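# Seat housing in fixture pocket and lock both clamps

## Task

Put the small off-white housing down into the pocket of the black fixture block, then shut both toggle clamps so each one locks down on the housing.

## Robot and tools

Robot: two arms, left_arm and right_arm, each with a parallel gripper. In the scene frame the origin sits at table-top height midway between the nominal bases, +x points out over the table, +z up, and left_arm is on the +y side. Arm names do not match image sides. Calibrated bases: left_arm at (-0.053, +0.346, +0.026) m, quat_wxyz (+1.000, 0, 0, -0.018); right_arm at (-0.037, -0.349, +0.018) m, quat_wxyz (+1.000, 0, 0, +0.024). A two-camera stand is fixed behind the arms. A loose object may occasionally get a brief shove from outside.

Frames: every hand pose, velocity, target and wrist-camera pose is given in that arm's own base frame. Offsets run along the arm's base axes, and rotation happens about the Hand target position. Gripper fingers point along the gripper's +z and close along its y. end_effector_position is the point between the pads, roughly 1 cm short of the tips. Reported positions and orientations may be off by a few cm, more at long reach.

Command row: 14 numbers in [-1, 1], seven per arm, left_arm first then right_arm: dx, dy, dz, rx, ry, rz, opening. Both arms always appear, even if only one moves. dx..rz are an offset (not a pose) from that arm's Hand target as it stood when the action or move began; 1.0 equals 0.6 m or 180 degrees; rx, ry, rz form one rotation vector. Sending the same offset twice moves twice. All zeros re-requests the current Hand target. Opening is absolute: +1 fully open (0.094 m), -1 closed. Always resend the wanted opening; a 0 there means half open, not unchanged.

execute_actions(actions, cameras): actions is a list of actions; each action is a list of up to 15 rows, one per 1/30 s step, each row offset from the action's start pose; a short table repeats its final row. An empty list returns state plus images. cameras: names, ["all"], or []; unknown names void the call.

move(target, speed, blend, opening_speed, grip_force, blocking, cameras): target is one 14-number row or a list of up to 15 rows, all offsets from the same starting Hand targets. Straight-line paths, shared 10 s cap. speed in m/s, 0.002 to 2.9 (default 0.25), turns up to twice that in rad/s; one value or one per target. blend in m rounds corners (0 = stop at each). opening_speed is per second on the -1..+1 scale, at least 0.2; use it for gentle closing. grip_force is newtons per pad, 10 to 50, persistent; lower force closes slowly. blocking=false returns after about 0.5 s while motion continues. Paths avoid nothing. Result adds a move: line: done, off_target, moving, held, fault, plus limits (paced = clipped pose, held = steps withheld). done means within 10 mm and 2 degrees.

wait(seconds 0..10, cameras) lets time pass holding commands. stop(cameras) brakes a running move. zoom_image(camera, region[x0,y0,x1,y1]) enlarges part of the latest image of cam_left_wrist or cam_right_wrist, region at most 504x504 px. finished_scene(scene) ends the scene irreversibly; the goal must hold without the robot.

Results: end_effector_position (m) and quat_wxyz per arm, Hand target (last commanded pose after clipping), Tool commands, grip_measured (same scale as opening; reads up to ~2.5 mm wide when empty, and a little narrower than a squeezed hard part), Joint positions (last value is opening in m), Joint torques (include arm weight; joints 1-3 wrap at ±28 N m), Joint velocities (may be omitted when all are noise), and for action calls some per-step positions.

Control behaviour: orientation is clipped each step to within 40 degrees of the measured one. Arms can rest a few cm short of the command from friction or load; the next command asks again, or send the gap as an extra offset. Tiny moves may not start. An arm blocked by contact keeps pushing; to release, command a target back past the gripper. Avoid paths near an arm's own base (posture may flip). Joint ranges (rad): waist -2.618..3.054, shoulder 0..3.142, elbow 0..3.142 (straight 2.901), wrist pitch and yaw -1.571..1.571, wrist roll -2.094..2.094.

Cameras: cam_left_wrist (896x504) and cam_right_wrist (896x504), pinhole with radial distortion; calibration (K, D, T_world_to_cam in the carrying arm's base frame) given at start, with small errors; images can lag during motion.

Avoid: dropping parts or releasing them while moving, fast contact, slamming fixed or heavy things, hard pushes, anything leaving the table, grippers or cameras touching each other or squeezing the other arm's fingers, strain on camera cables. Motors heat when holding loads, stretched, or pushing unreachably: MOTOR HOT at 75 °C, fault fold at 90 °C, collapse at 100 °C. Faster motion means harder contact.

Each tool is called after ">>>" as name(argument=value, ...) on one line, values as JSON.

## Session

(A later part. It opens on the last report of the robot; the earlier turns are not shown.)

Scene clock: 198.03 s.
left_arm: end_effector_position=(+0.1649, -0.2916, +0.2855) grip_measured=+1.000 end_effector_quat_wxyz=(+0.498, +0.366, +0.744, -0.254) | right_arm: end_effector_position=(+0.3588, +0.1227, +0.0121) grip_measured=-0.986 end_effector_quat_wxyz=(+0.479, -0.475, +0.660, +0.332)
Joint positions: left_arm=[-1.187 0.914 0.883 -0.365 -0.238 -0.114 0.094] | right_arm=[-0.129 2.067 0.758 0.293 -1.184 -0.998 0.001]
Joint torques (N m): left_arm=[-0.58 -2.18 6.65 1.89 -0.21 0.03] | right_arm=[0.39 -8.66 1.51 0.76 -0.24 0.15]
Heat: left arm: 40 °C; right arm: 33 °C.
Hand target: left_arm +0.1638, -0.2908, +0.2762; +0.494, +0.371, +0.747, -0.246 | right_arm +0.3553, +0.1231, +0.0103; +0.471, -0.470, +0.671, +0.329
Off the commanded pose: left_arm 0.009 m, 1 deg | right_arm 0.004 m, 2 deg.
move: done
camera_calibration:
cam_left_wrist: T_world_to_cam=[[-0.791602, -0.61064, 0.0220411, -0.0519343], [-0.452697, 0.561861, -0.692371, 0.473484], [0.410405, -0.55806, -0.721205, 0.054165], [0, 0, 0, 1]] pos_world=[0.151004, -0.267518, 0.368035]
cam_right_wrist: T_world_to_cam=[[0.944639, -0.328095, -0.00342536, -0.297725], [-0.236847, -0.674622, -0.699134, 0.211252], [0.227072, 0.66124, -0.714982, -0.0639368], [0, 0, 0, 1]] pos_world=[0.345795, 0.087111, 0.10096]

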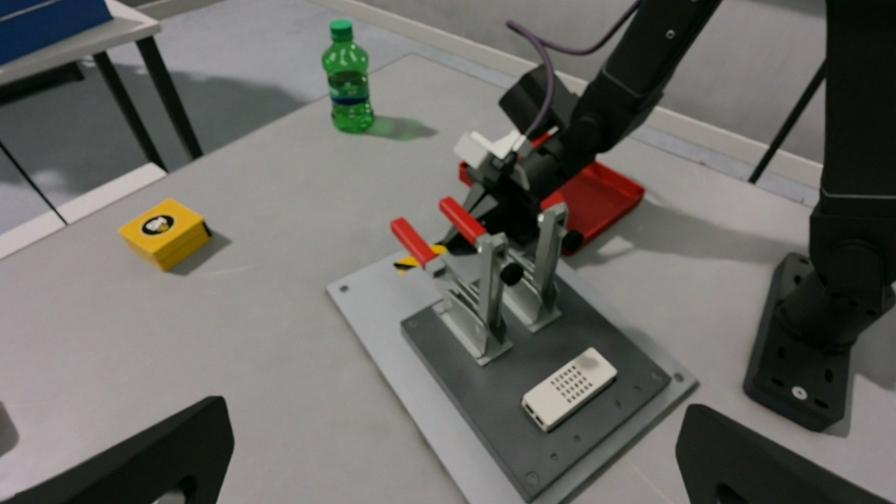

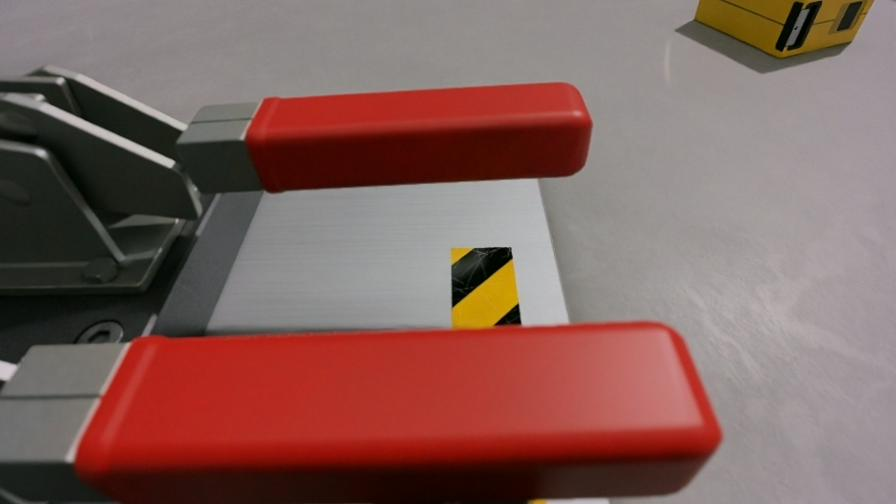

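>>> move(target=[[0,0,0,0,0,0,1,-0.0225,-0.002,0.0625,0,0,0,-1],[0,0,0,0,0,0,1,-0.05,0.0045,0.11,0,0,0,-1],[0,0,0,0,0,0,1,-0.1,0.017,0.135,0,0,0,-1],[0,0,0,0,0,0,1,-0.142,0.0305,0.142,0,0,0,-1],[0,0,0,0,0,0,1,-0.175,0.0415,0.15,0,0,0,-1]], speed=0.07, blend=0.01, cameras=["all"])

Scene clock: 202.23 s.
left_arm: end_effector_position=(+0.1649, -0.2916, +0.2855) grip_measured=+1.000 end_effector_quat_wxyz=(+0.498, +0.366, +0.744, -0.254) | right_arm: end_effector_position=(+0.2686, +0.1381, +0.0979) grip_measured=-0.986 end_effector_quat_wxyz=(+0.478, -0.468, +0.683, +0.295)
Joint positions: left_arm=[-1.187 0.914 0.883 -0.365 -0.238 -0.114 0.094] | right_arm=[-0.08 1.337 0.426 0.033 -1.069 -0.861 0.001]
Joint torques (N m): left_arm=[-0.59 -2.26 6.65 1.86 -0.18 0.03] | right_arm=[1.44 -4.82 2.69 0.76 -1.02 -0.03]
Heat: left arm: 40 °C; right arm: 33 °C.
Hand target: left_arm +0.1638, -0.2908, +0.2762; +0.494, +0.371, +0.747, -0.246 | right_arm +0.2503, +0.1480, +0.1004; +0.471, -0.470, +0.671, +0.329
Off the commanded pose: left_arm 0.009 m, 1 deg | right_arm 0.021 m, 4 deg.
move: off_target (right_arm)
camera_calibration:
cam_left_wrist: T_world_to_cam=[[-0.791602, -0.61064, 0.0220411, -0.0519343], [-0.452697, 0.561861, -0.692371, 0.473484], [0.410405, -0.55806, -0.721205, 0.054165], [0, 0, 0, 1]] pos_world=[0.151004, -0.267518, 0.368035]
cam_right_wrist: T_world_to_cam=[[0.921127, -0.388461, 0.0249621, -0.195259], [-0.276589, -0.69828, -0.660231, 0.270365], [0.273904, 0.601252, -0.750648, 0.00698295], [0, 0, 0, 1]] pos_world=[0.252726, 0.108742, 0.188619]

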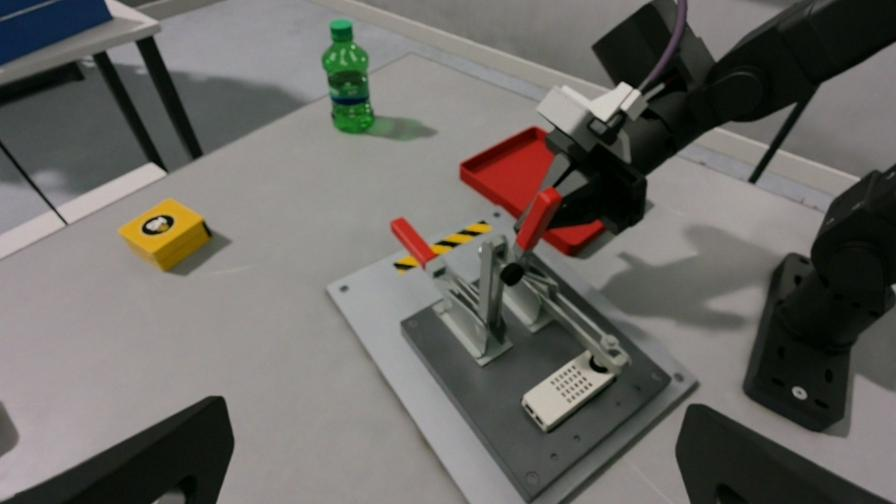

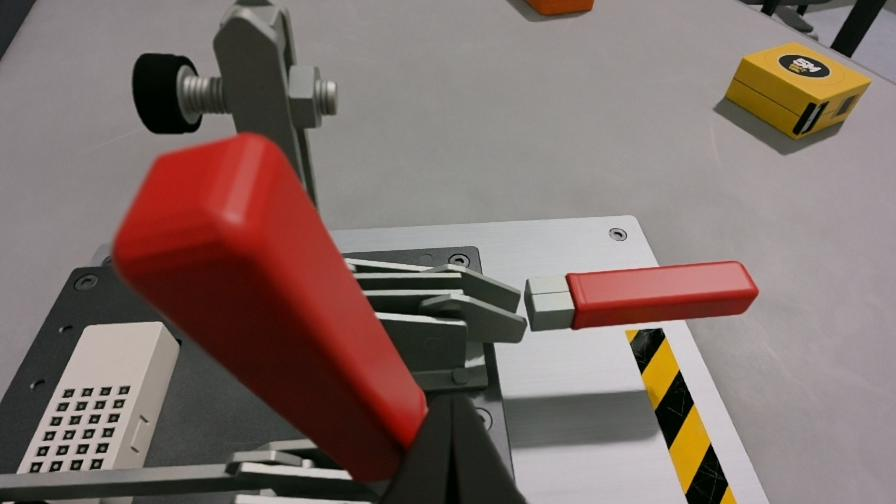

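>>> move(target=[[0,0,0,0,0,0,1,-0.04,0.011,0.01,0,0,0,-1]], speed=0.08)

>>> move(target=[[0,0,0,0,0,0,1,0.12,-0.03,0,0,0,0,-1],[0,0,0,0,0,0,1,0.19,-0.11,0.03,0,0,0,-1],[0,0,0,0,0,0,1,0.14,-0.3,0.09,0,0,0,-1]], speed=0.2, blend=0.02, cameras=["all"])

Scene clock: 204.23 s.
left_arm: end_effector_position=(+0.1649, -0.2916, +0.2855) grip_measured=+1.000 end_effector_quat_wxyz=(+0.498, +0.366, +0.744, -0.254) | right_arm: end_effector_position=(+0.2626, +0.1355, +0.1070) grip_measured=-0.986 end_effector_quat_wxyz=(+0.495, -0.464, +0.689, +0.254)
Joint positions: left_arm=[-1.187 0.914 0.883 -0.365 -0.238 -0.114 0.094] | right_arm=[-0.063 1.187 0.365 0.055 -0.989 -0.798 0.001]
Joint torques (N m): left_arm=[-0.58 -2.29 6.52 1.89 -0.16 0.04] | right_arm=[2.51 -3.78 2.43 0.54 -1.59 -0.02]
Heat: left arm: 41 °C; right arm: 33 °C.
Hand target: left_arm +0.1638, -0.2908, +0.2762; +0.494, +0.371, +0.747, -0.246 | right_arm +0.2262, +0.1546, +0.1063; +0.470, -0.470, +0.671, +0.329
Off the commanded pose: left_arm 0.009 m, 1 deg | right_arm 0.041 m, 9 deg.
move: off_target (right_arm)

Scene clock: 206.73 s.
left_arm: end_effector_position=(+0.1649, -0.2916, +0.2855) grip_measured=+1.000 end_effector_quat_wxyz=(+0.498, +0.366, +0.744, -0.254) | right_arm: end_effector_position=(+0.3033, -0.0240, +0.1560) grip_measured=-0.986 end_effector_quat_wxyz=(+0.452, -0.452, +0.705, +0.308)
Joint positions: left_arm=[-1.187 0.914 0.883 -0.365 -0.238 -0.114 0.094] | right_arm=[-0.639 1.845 1.272 -1.488 -1.097 -2.082 0.001]
Joint torques (N m): left_arm=[-0.73 -2.18 6.65 1.87 -0.21 0.03] | right_arm=[0.62 -5.11 6.27 -0.6 -0.72 -0.18]
Heat: left arm: 41 °C; right arm: 32 °C.
Hand target: left_arm +0.1638, -0.2908, +0.2762; +0.494, +0.371, +0.747, -0.246 | right_arm +0.3102, -0.0254, +0.1603; +0.471, -0.469, +0.671, +0.329
Off the commanded pose: left_arm 0.009 m, 1 deg | right_arm 0.008 m, 5 deg.
joint sent to its limit (right arm) — joint 6 (wrist roll), lower limit. The joint targets are off in orientation, not in position.
move: off_target (right_arm)
camera_calibration:
cam_left_wrist: T_world_to_cam=[[-0.791602, -0.61064, 0.0220411, -0.0519343], [-0.452697, 0.561861, -0.692371, 0.473484], [0.410405, -0.55806, -0.721205, 0.054165], [0, 0, 0, 1]] pos_world=[0.151004, -0.267518, 0.368035]
cam_right_wrist: T_world_to_cam=[[0.914318, -0.402285, -0.0468027, -0.278716], [-0.338601, -0.695896, -0.633307, 0.219859], [0.2222, 0.594891, -0.772484, 0.157566], [0, 0, 0, 1]] pos_world=[0.294268, -0.0528582, 0.247911]

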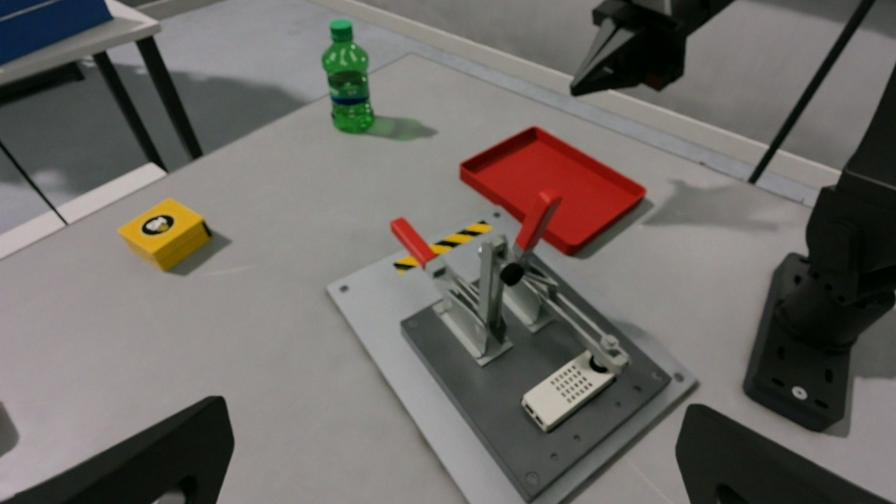

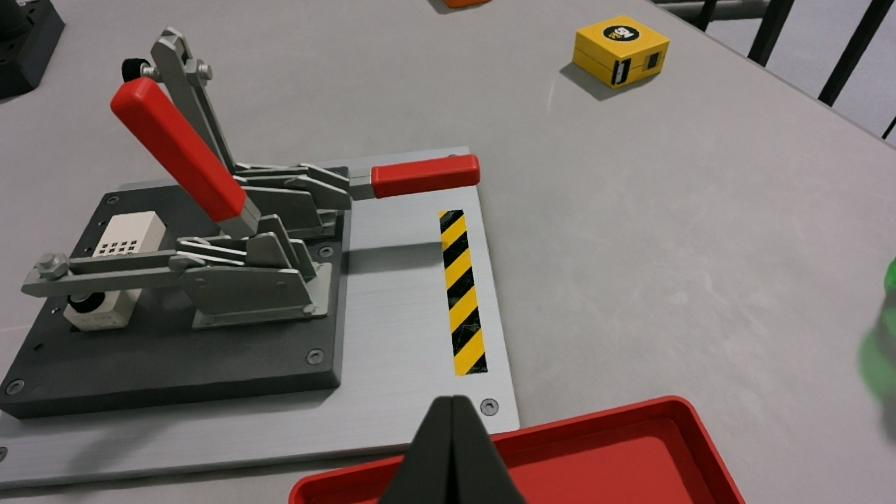

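>>> move(target=[[0.302,-0.06,-0.09,-0.0167,-0.0037,-0.2724,-1,0,0,0,0,0,0,-1],[0.407,-0.17,-0.3,-0.0167,-0.0037,-0.2724,-1,0,0,0,0,0,0,-1],[0.4,-0.17,-0.452,-0.0167,-0.0037,-0.2724,-1,0,0,0,0,0,0,-1]], speed=[0.28,0.25,0.12], blend=[0.03,0.01,0], cameras=["all"])

Scene clock: 213.60 s.
left_arm: end_effector_position=(+0.4126, -0.3922, +0.0215) grip_measured=-0.994 end_effector_quat_wxyz=(+0.377, +0.639, +0.510, -0.435) | right_arm: end_effector_position=(+0.3031, -0.0239, +0.1560) grip_measured=-0.986 end_effector_quat_wxyz=(+0.451, -0.452, +0.705, +0.309)
Joint positions: left_arm=[-0.472 2.542 1.759 -0.117 1.126 0.891 0] | right_arm=[-0.639 1.845 1.272 -1.489 -1.097 -2.082 0.001]
Joint torques (N m): left_arm=[-0.4 -15.36 6 1.11 0.43 -0.08] | right_arm=[0.64 -5.11 6.28 -0.59 -0.67 -0.17]
Heat: left arm: 41 °C; right arm: 33 °C.
Hand target: left_arm +0.4038, -0.3926, +0.0047; +0.361, +0.636, +0.516, -0.446 | right_arm +0.3102, -0.0254, +0.1603; +0.471, -0.469, +0.671, +0.329
Off the commanded pose: left_arm 0.019 m, 2 deg | right_arm 0.008 m, 5 deg.
joint sent to its limit (right arm) — joint 6 (wrist roll), lower limit. The joint targets are off in orientation, not in position.
move: off_target (left_arm, right_arm)
camera_calibration:
cam_left_wrist: T_world_to_cam=[[-0.981872, 0.186985, -0.03104, 0.481084], [0.151625, 0.676575, -0.720595, 0.255647], [-0.113739, -0.712238, -0.692661, -0.138858], [0, 0, 0, 1]] pos_world=[0.417807, -0.361819, 0.102969]
cam_right_wrist: T_world_to_cam=[[0.91447, -0.401827, -0.0477482, -0.278376], [-0.338919, -0.696097, -0.632916, 0.219818], [0.221085, 0.594965, -0.772747, 0.157848], [0, 0, 0, 1]] pos_world=[0.29417, -0.0527581, 0.247811]

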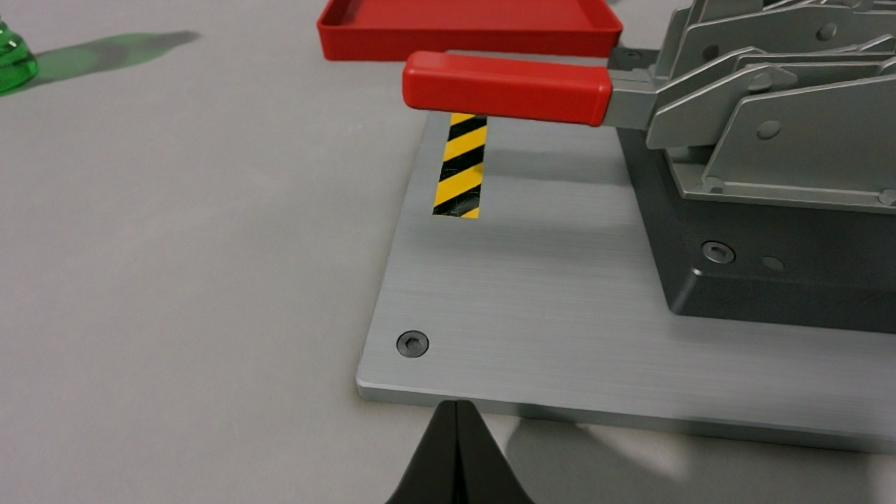

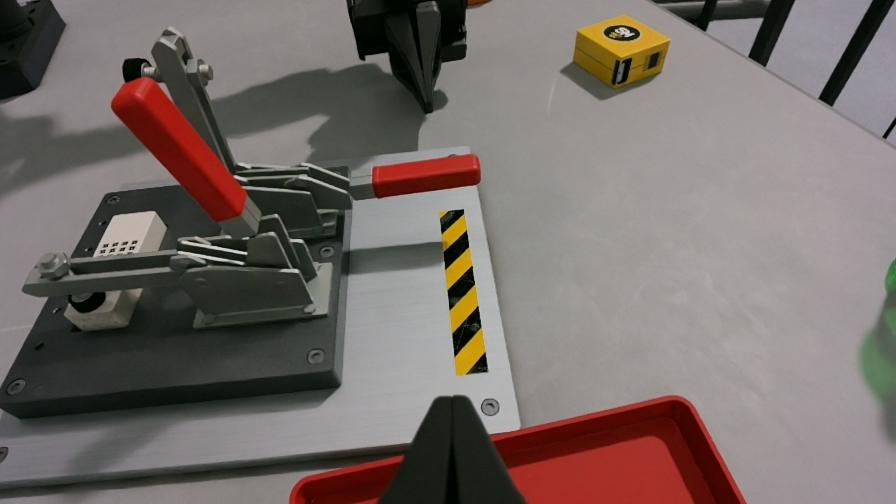

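>>> move(target=[[-0.008,-0.03,-0.012,0,0,0,-1,0,0,0,0,0,0,-1],[-0.04,-0.212,-0.003,0,0,0,-1,0,0,0,0,0,0,-1]], speed=0.12, blend=[0.005,0], cameras=["all"])

Scene clock: 216.77 s.
left_arm: end_effector_position=(+0.3827, -0.5154, +0.0128) grip_measured=-0.994 end_effector_quat_wxyz=(+0.370, +0.635, +0.515, -0.441) | right_arm: end_effector_position=(+0.3031, -0.0239, +0.1560) grip_measured=-0.986 end_effector_quat_wxyz=(+0.451, -0.452, +0.705, +0.309)
Joint positions: left_arm=[-0.701 2.712 2.008 0.069 0.964 0.561 0] | right_arm=[-0.639 1.845 1.272 -1.489 -1.097 -2.082 0.001]
Joint torques (N m): left_arm=[-0.66 -16.16 10.28 1.37 0.36 -0.03] | right_arm=[0.62 -5.12 6.27 -0.6 -0.68 -0.16]
Heat: left arm: 40 °C; right arm: 33 °C.
Hand target: left_arm +0.3799, -0.5198, +0.0029; +0.361, +0.636, +0.517, -0.446 | right_arm +0.3102, -0.0254, +0.1603; +0.471, -0.469, +0.671, +0.329
Off the commanded pose: left_arm 0.011 m, 1 deg | right_arm 0.008 m, 5 deg.
joint sent to its limit (right arm) — joint 6 (wrist roll), lower limit. The joint targets are off in orientation, not in position.
move: off_target (left_arm, right_arm)
camera_calibration:
cam_left_wrist: T_world_to_cam=[[-0.982462, 0.186318, -0.00728902, 0.47404], [0.134463, 0.680861, -0.719964, 0.345996], [-0.12918, -0.708318, -0.693973, -0.228115], [0, 0, 0, 1]] pos_world=[0.389735, -0.485476, 0.0942544]
cam_right_wrist: T_world_to_cam=[[0.91447, -0.401827, -0.0477482, -0.278376], [-0.338919, -0.696097, -0.632916, 0.219818], [0.221085, 0.594965, -0.772747, 0.157848], [0, 0, 0, 1]] pos_world=[0.29417, -0.0527581, 0.247811]

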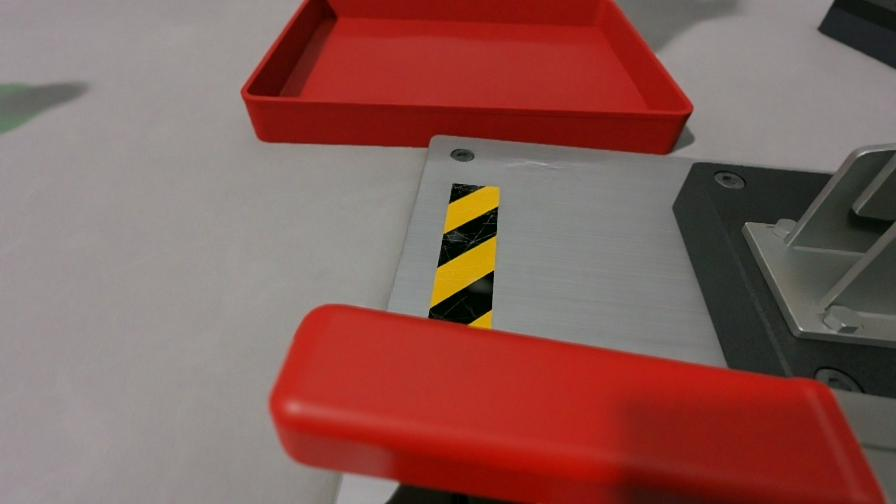

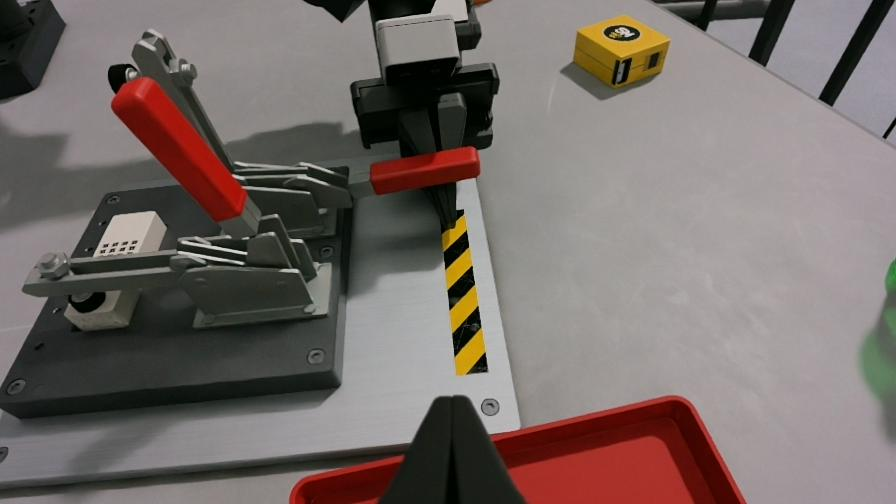

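>>> move(target=[[-0.015,0.0045,0.075,0,0,0,-1,0,0,0,0,0,0,-1],[-0.05,0.015,0.125,0,0,0,-1,0,0,0,0,0,0,-1],[-0.09,0.0265,0.146,0,0,0,-1,0,0,0,0,0,0,-1],[-0.13,0.039,0.153,0,0,0,-1,0,0,0,0,0,0,-1],[-0.17,0.051,0.16,0,0,0,-1,0,0,0,0,0,0,-1]], speed=0.07, blend=0.01, cameras=["all"])

Scene clock: 220.63 s.
left_arm: end_effector_position=(+0.3054, -0.4841, +0.0870) grip_measured=-0.994 end_effector_quat_wxyz=(+0.374, +0.625, +0.540, -0.423) | right_arm: end_effector_position=(+0.3031, -0.0239, +0.1560) grip_measured=-0.986 end_effector_quat_wxyz=(+0.451, -0.452, +0.705, +0.309)
Joint positions: left_arm=[-0.772 2.242 1.44 0.223 0.846 0.467 0] | right_arm=[-0.639 1.845 1.272 -1.489 -1.097 -2.082 0.001]
Joint torques (N m): left_arm=[-2.66 -18.88 5.46 1.46 0.72 0.04] | right_arm=[0.64 -5.11 6.28 -0.59 -0.68 -0.17]
Heat: left arm: 40 °C; right arm: 33 °C.
Hand target: left_arm +0.2779, -0.4892, +0.0991; +0.361, +0.636, +0.516, -0.446 | right_arm +0.3102, -0.0254, +0.1603; +0.471, -0.469, +0.671, +0.329
Off the commanded pose: left_arm 0.030 m, 4 deg | right_arm 0.008 m, 5 deg.
joint sent to its limit (right arm) — joint 6 (wrist roll), lower limit. The joint targets are off in orientation, not in position.
move: off_target (left_arm, right_arm)
camera_calibration:
cam_left_wrist: T_world_to_cam=[[-0.99176, 0.128071, -0.00321115, 0.367052], [0.0935119, 0.706551, -0.701456, 0.411834], [-0.0875674, -0.695976, -0.712705, -0.169575], [0, 0, 0, 1]] pos_world=[0.310667, -0.456011, 0.169205]
cam_right_wrist: T_world_to_cam=[[0.91447, -0.401827, -0.0477482, -0.278376], [-0.338919, -0.696097, -0.632916, 0.219818], [0.221085, 0.594965, -0.772747, 0.157848], [0, 0, 0, 1]] pos_world=[0.29417, -0.0527581, 0.247811]

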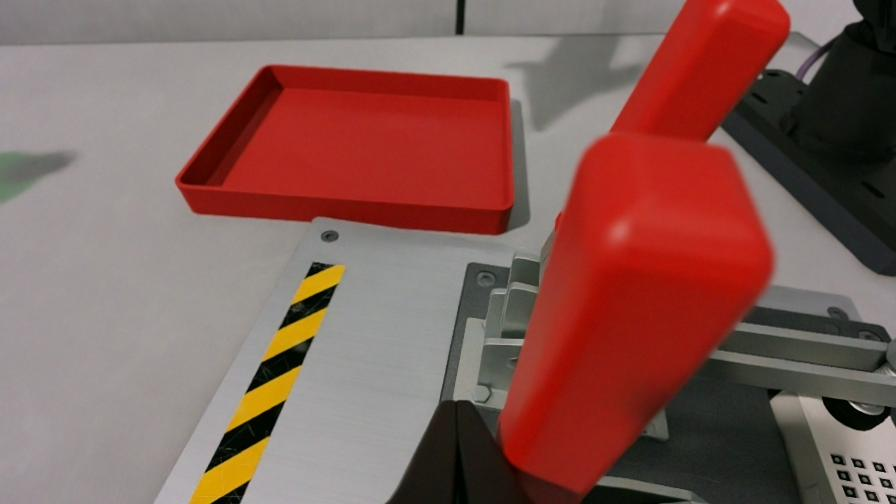

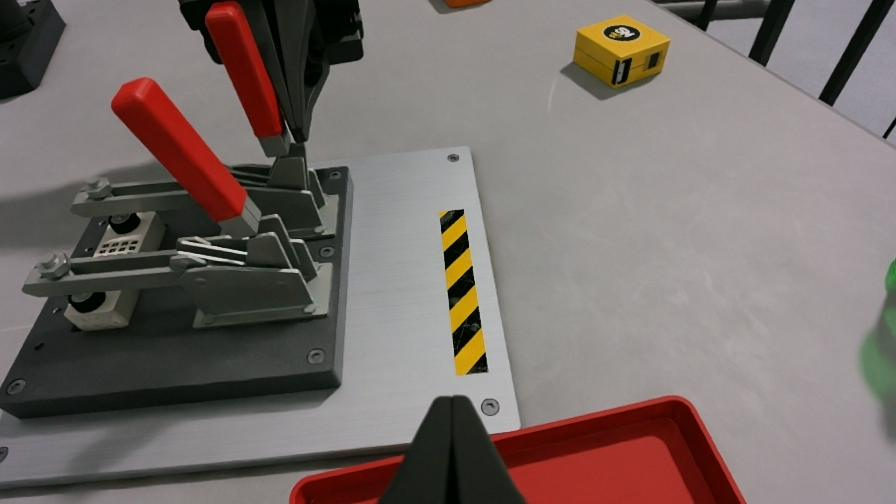

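>>> move(target=[-0.065,0.018,0.012,0,0,0,-1,0,0,0,0,0,0,-1], speed=0.08, cameras=["all"])

Scene clock: 222.07 s.
left_arm: end_effector_position=(+0.2901, -0.4735, +0.1042) grip_measured=-0.995 end_effector_quat_wxyz=(+0.410, +0.615, +0.544, -0.396) | right_arm: end_effector_position=(+0.3031, -0.0239, +0.1560) grip_measured=-0.986 end_effector_quat_wxyz=(+0.451, -0.452, +0.705, +0.309)
Joint positions: left_arm=[-0.8 2.115 1.27 0.347 0.75 0.434 0] | right_arm=[-0.639 1.845 1.272 -1.489 -1.097 -2.082 0.001]
Joint torques (N m): left_arm=[-4.08 -17.11 4.97 1.27 1.22 -0.08] | right_arm=[0.62 -5.11 6.28 -0.59 -0.67 -0.17]
Heat: left arm: 40 °C; right arm: 33 °C.
Hand target: left_arm +0.2389, -0.4785, +0.1064; +0.361, +0.636, +0.516, -0.446 | right_arm +0.3102, -0.0254, +0.1603; +0.471, -0.469, +0.671, +0.329
Off the commanded pose: left_arm 0.052 m, 9 deg | right_arm 0.008 m, 5 deg.
joint sent to its limit (right arm) — joint 6 (wrist roll), lower limit. The joint targets are off in orientation, not in position.
move: off_target (left_arm, right_arm)
camera_calibration:
cam_left_wrist: T_world_to_cam=[[-0.995966, 0.0616269, -0.0652272, 0.326909], [0.089717, 0.69864, -0.709826, 0.416037], [0.00182586, -0.712815, -0.70135, -0.186396], [0, 0, 0, 1]] pos_world=[0.288605, -0.443672, 0.185909]
cam_right_wrist: T_world_to_cam=[[0.91447, -0.401827, -0.0477482, -0.278376], [-0.338919, -0.696097, -0.632916, 0.219818], [0.221085, 0.594965, -0.772747, 0.157848], [0, 0, 0, 1]] pos_world=[0.29417, -0.0527581, 0.247811]

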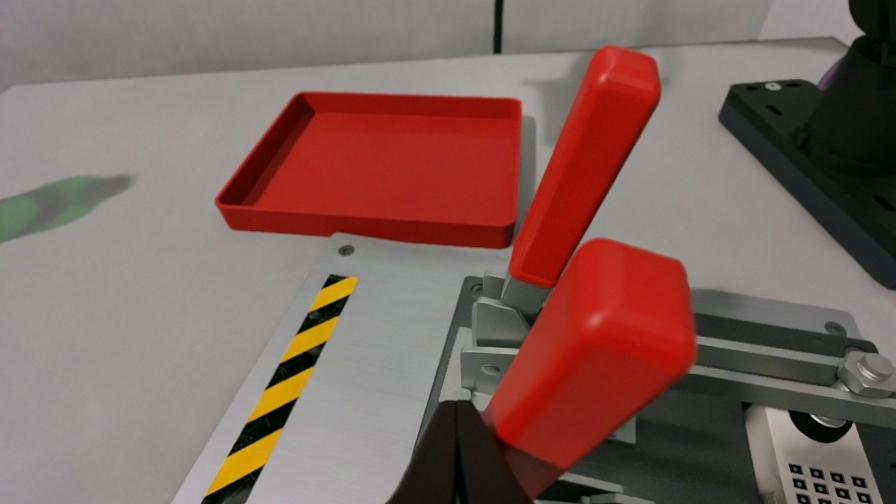

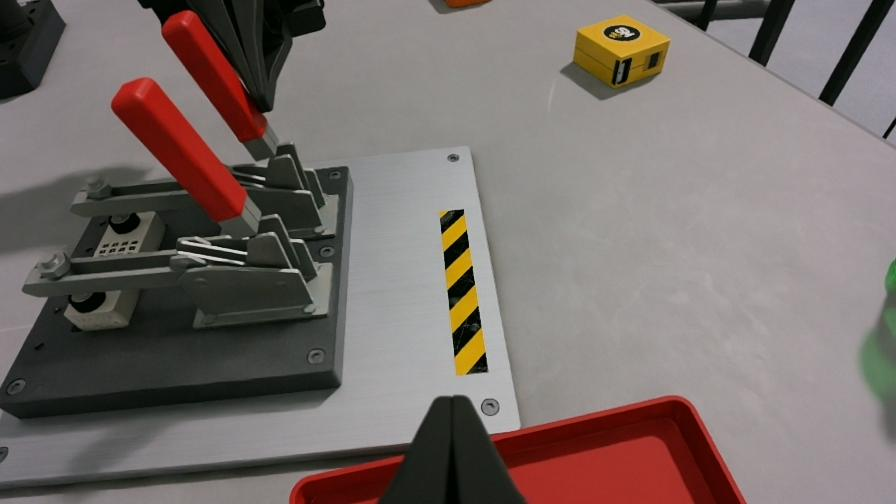

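>>> move(target=[[0.14,-0.02,0,0,0,0,-1,0,0,0,0,0,0,-1],[0.2,0.08,0.02,0,0,0,-1,0,0,0,0,0,0,-1],[0.15,0.25,0.14,0,0,0,-1,0,0,0,0,0,0,-1]], speed=0.2, blend=0.02, cameras=["all"])

Scene clock: 225.10 s.
left_arm: end_effector_position=(+0.3326, -0.3286, +0.1867) grip_measured=-0.995 end_effector_quat_wxyz=(+0.364, +0.637, +0.520, -0.437) | right_arm: end_effector_position=(+0.3031, -0.0239, +0.1560) grip_measured=-0.986 end_effector_quat_wxyz=(+0.451, -0.452, +0.705, +0.309)
Joint positions: left_arm=[-0.423 1.945 1.489 -0.567 1.145 0.991 0] | right_arm=[-0.639 1.845 1.272 -1.489 -1.097 -2.082 0.001]
Joint torques (N m): left_arm=[-0.17 -12.94 8.2 0.82 0.61 0.06] | right_arm=[0.64 -5.11 6.28 -0.59 -0.68 -0.17]
Heat: left arm: 40 °C; right arm: 33 °C.
Hand target: left_arm +0.3289, -0.3284, +0.1901; +0.361, +0.636, +0.517, -0.446 | right_arm +0.3102, -0.0254, +0.1603; +0.471, -0.469, +0.671, +0.329
Off the commanded pose: left_arm 0.005 m, 1 deg | right_arm 0.008 m, 5 deg.
joint sent to its limit (right arm) — joint 6 (wrist roll), lower limit. The joint targets are off in orientation, not in position.
move: off_target (right_arm)
camera_calibration:
cam_left_wrist: T_world_to_cam=[[-0.98296, 0.183805, -0.00214213, 0.389652], [0.131064, 0.692644, -0.709272, 0.353722], [-0.128884, -0.697467, -0.704932, 0.0238984], [0, 0, 0, 1]] pos_world=[0.339732, -0.299955, 0.268567]
cam_right_wrist: T_world_to_cam=[[0.91447, -0.401827, -0.0477482, -0.278376], [-0.338919, -0.696097, -0.632916, 0.219818], [0.221085, 0.594965, -0.772747, 0.157848], [0, 0, 0, 1]] pos_world=[0.29417, -0.0527581, 0.247811]

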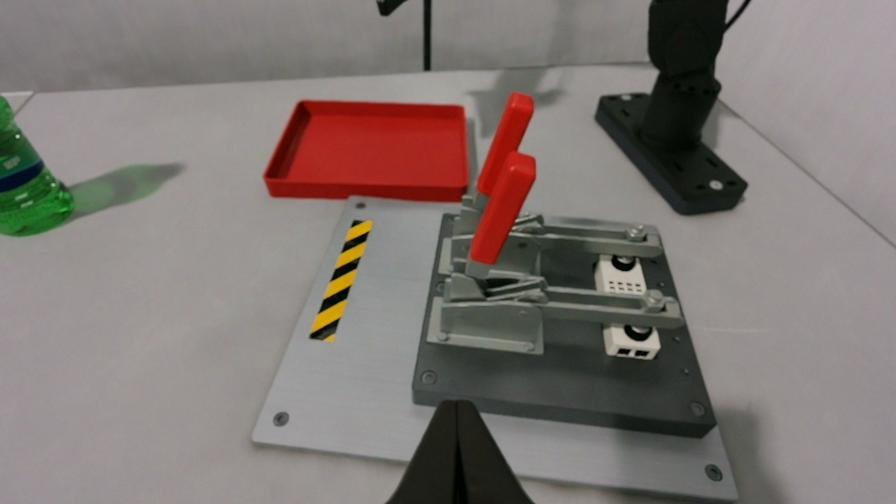

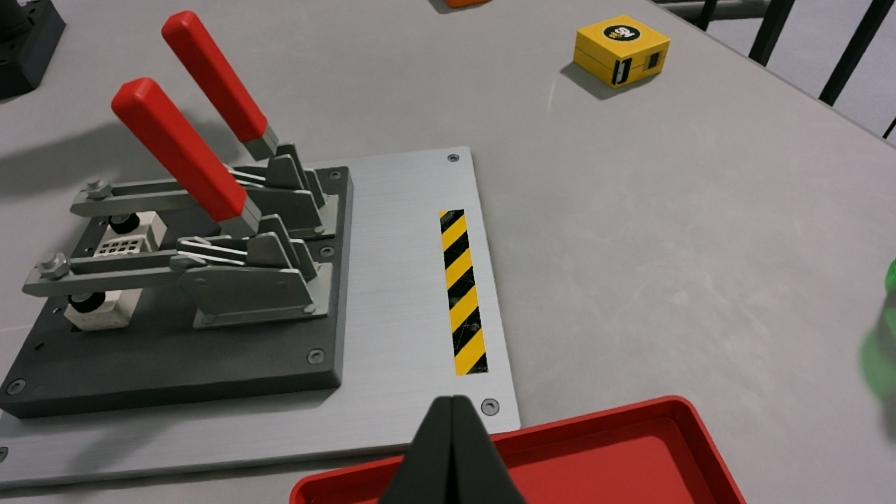

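Both clamps are locked in matching positions and the housing is seated and level.

>>> finished_scene(scene=3)

The scene is finished: the task was done.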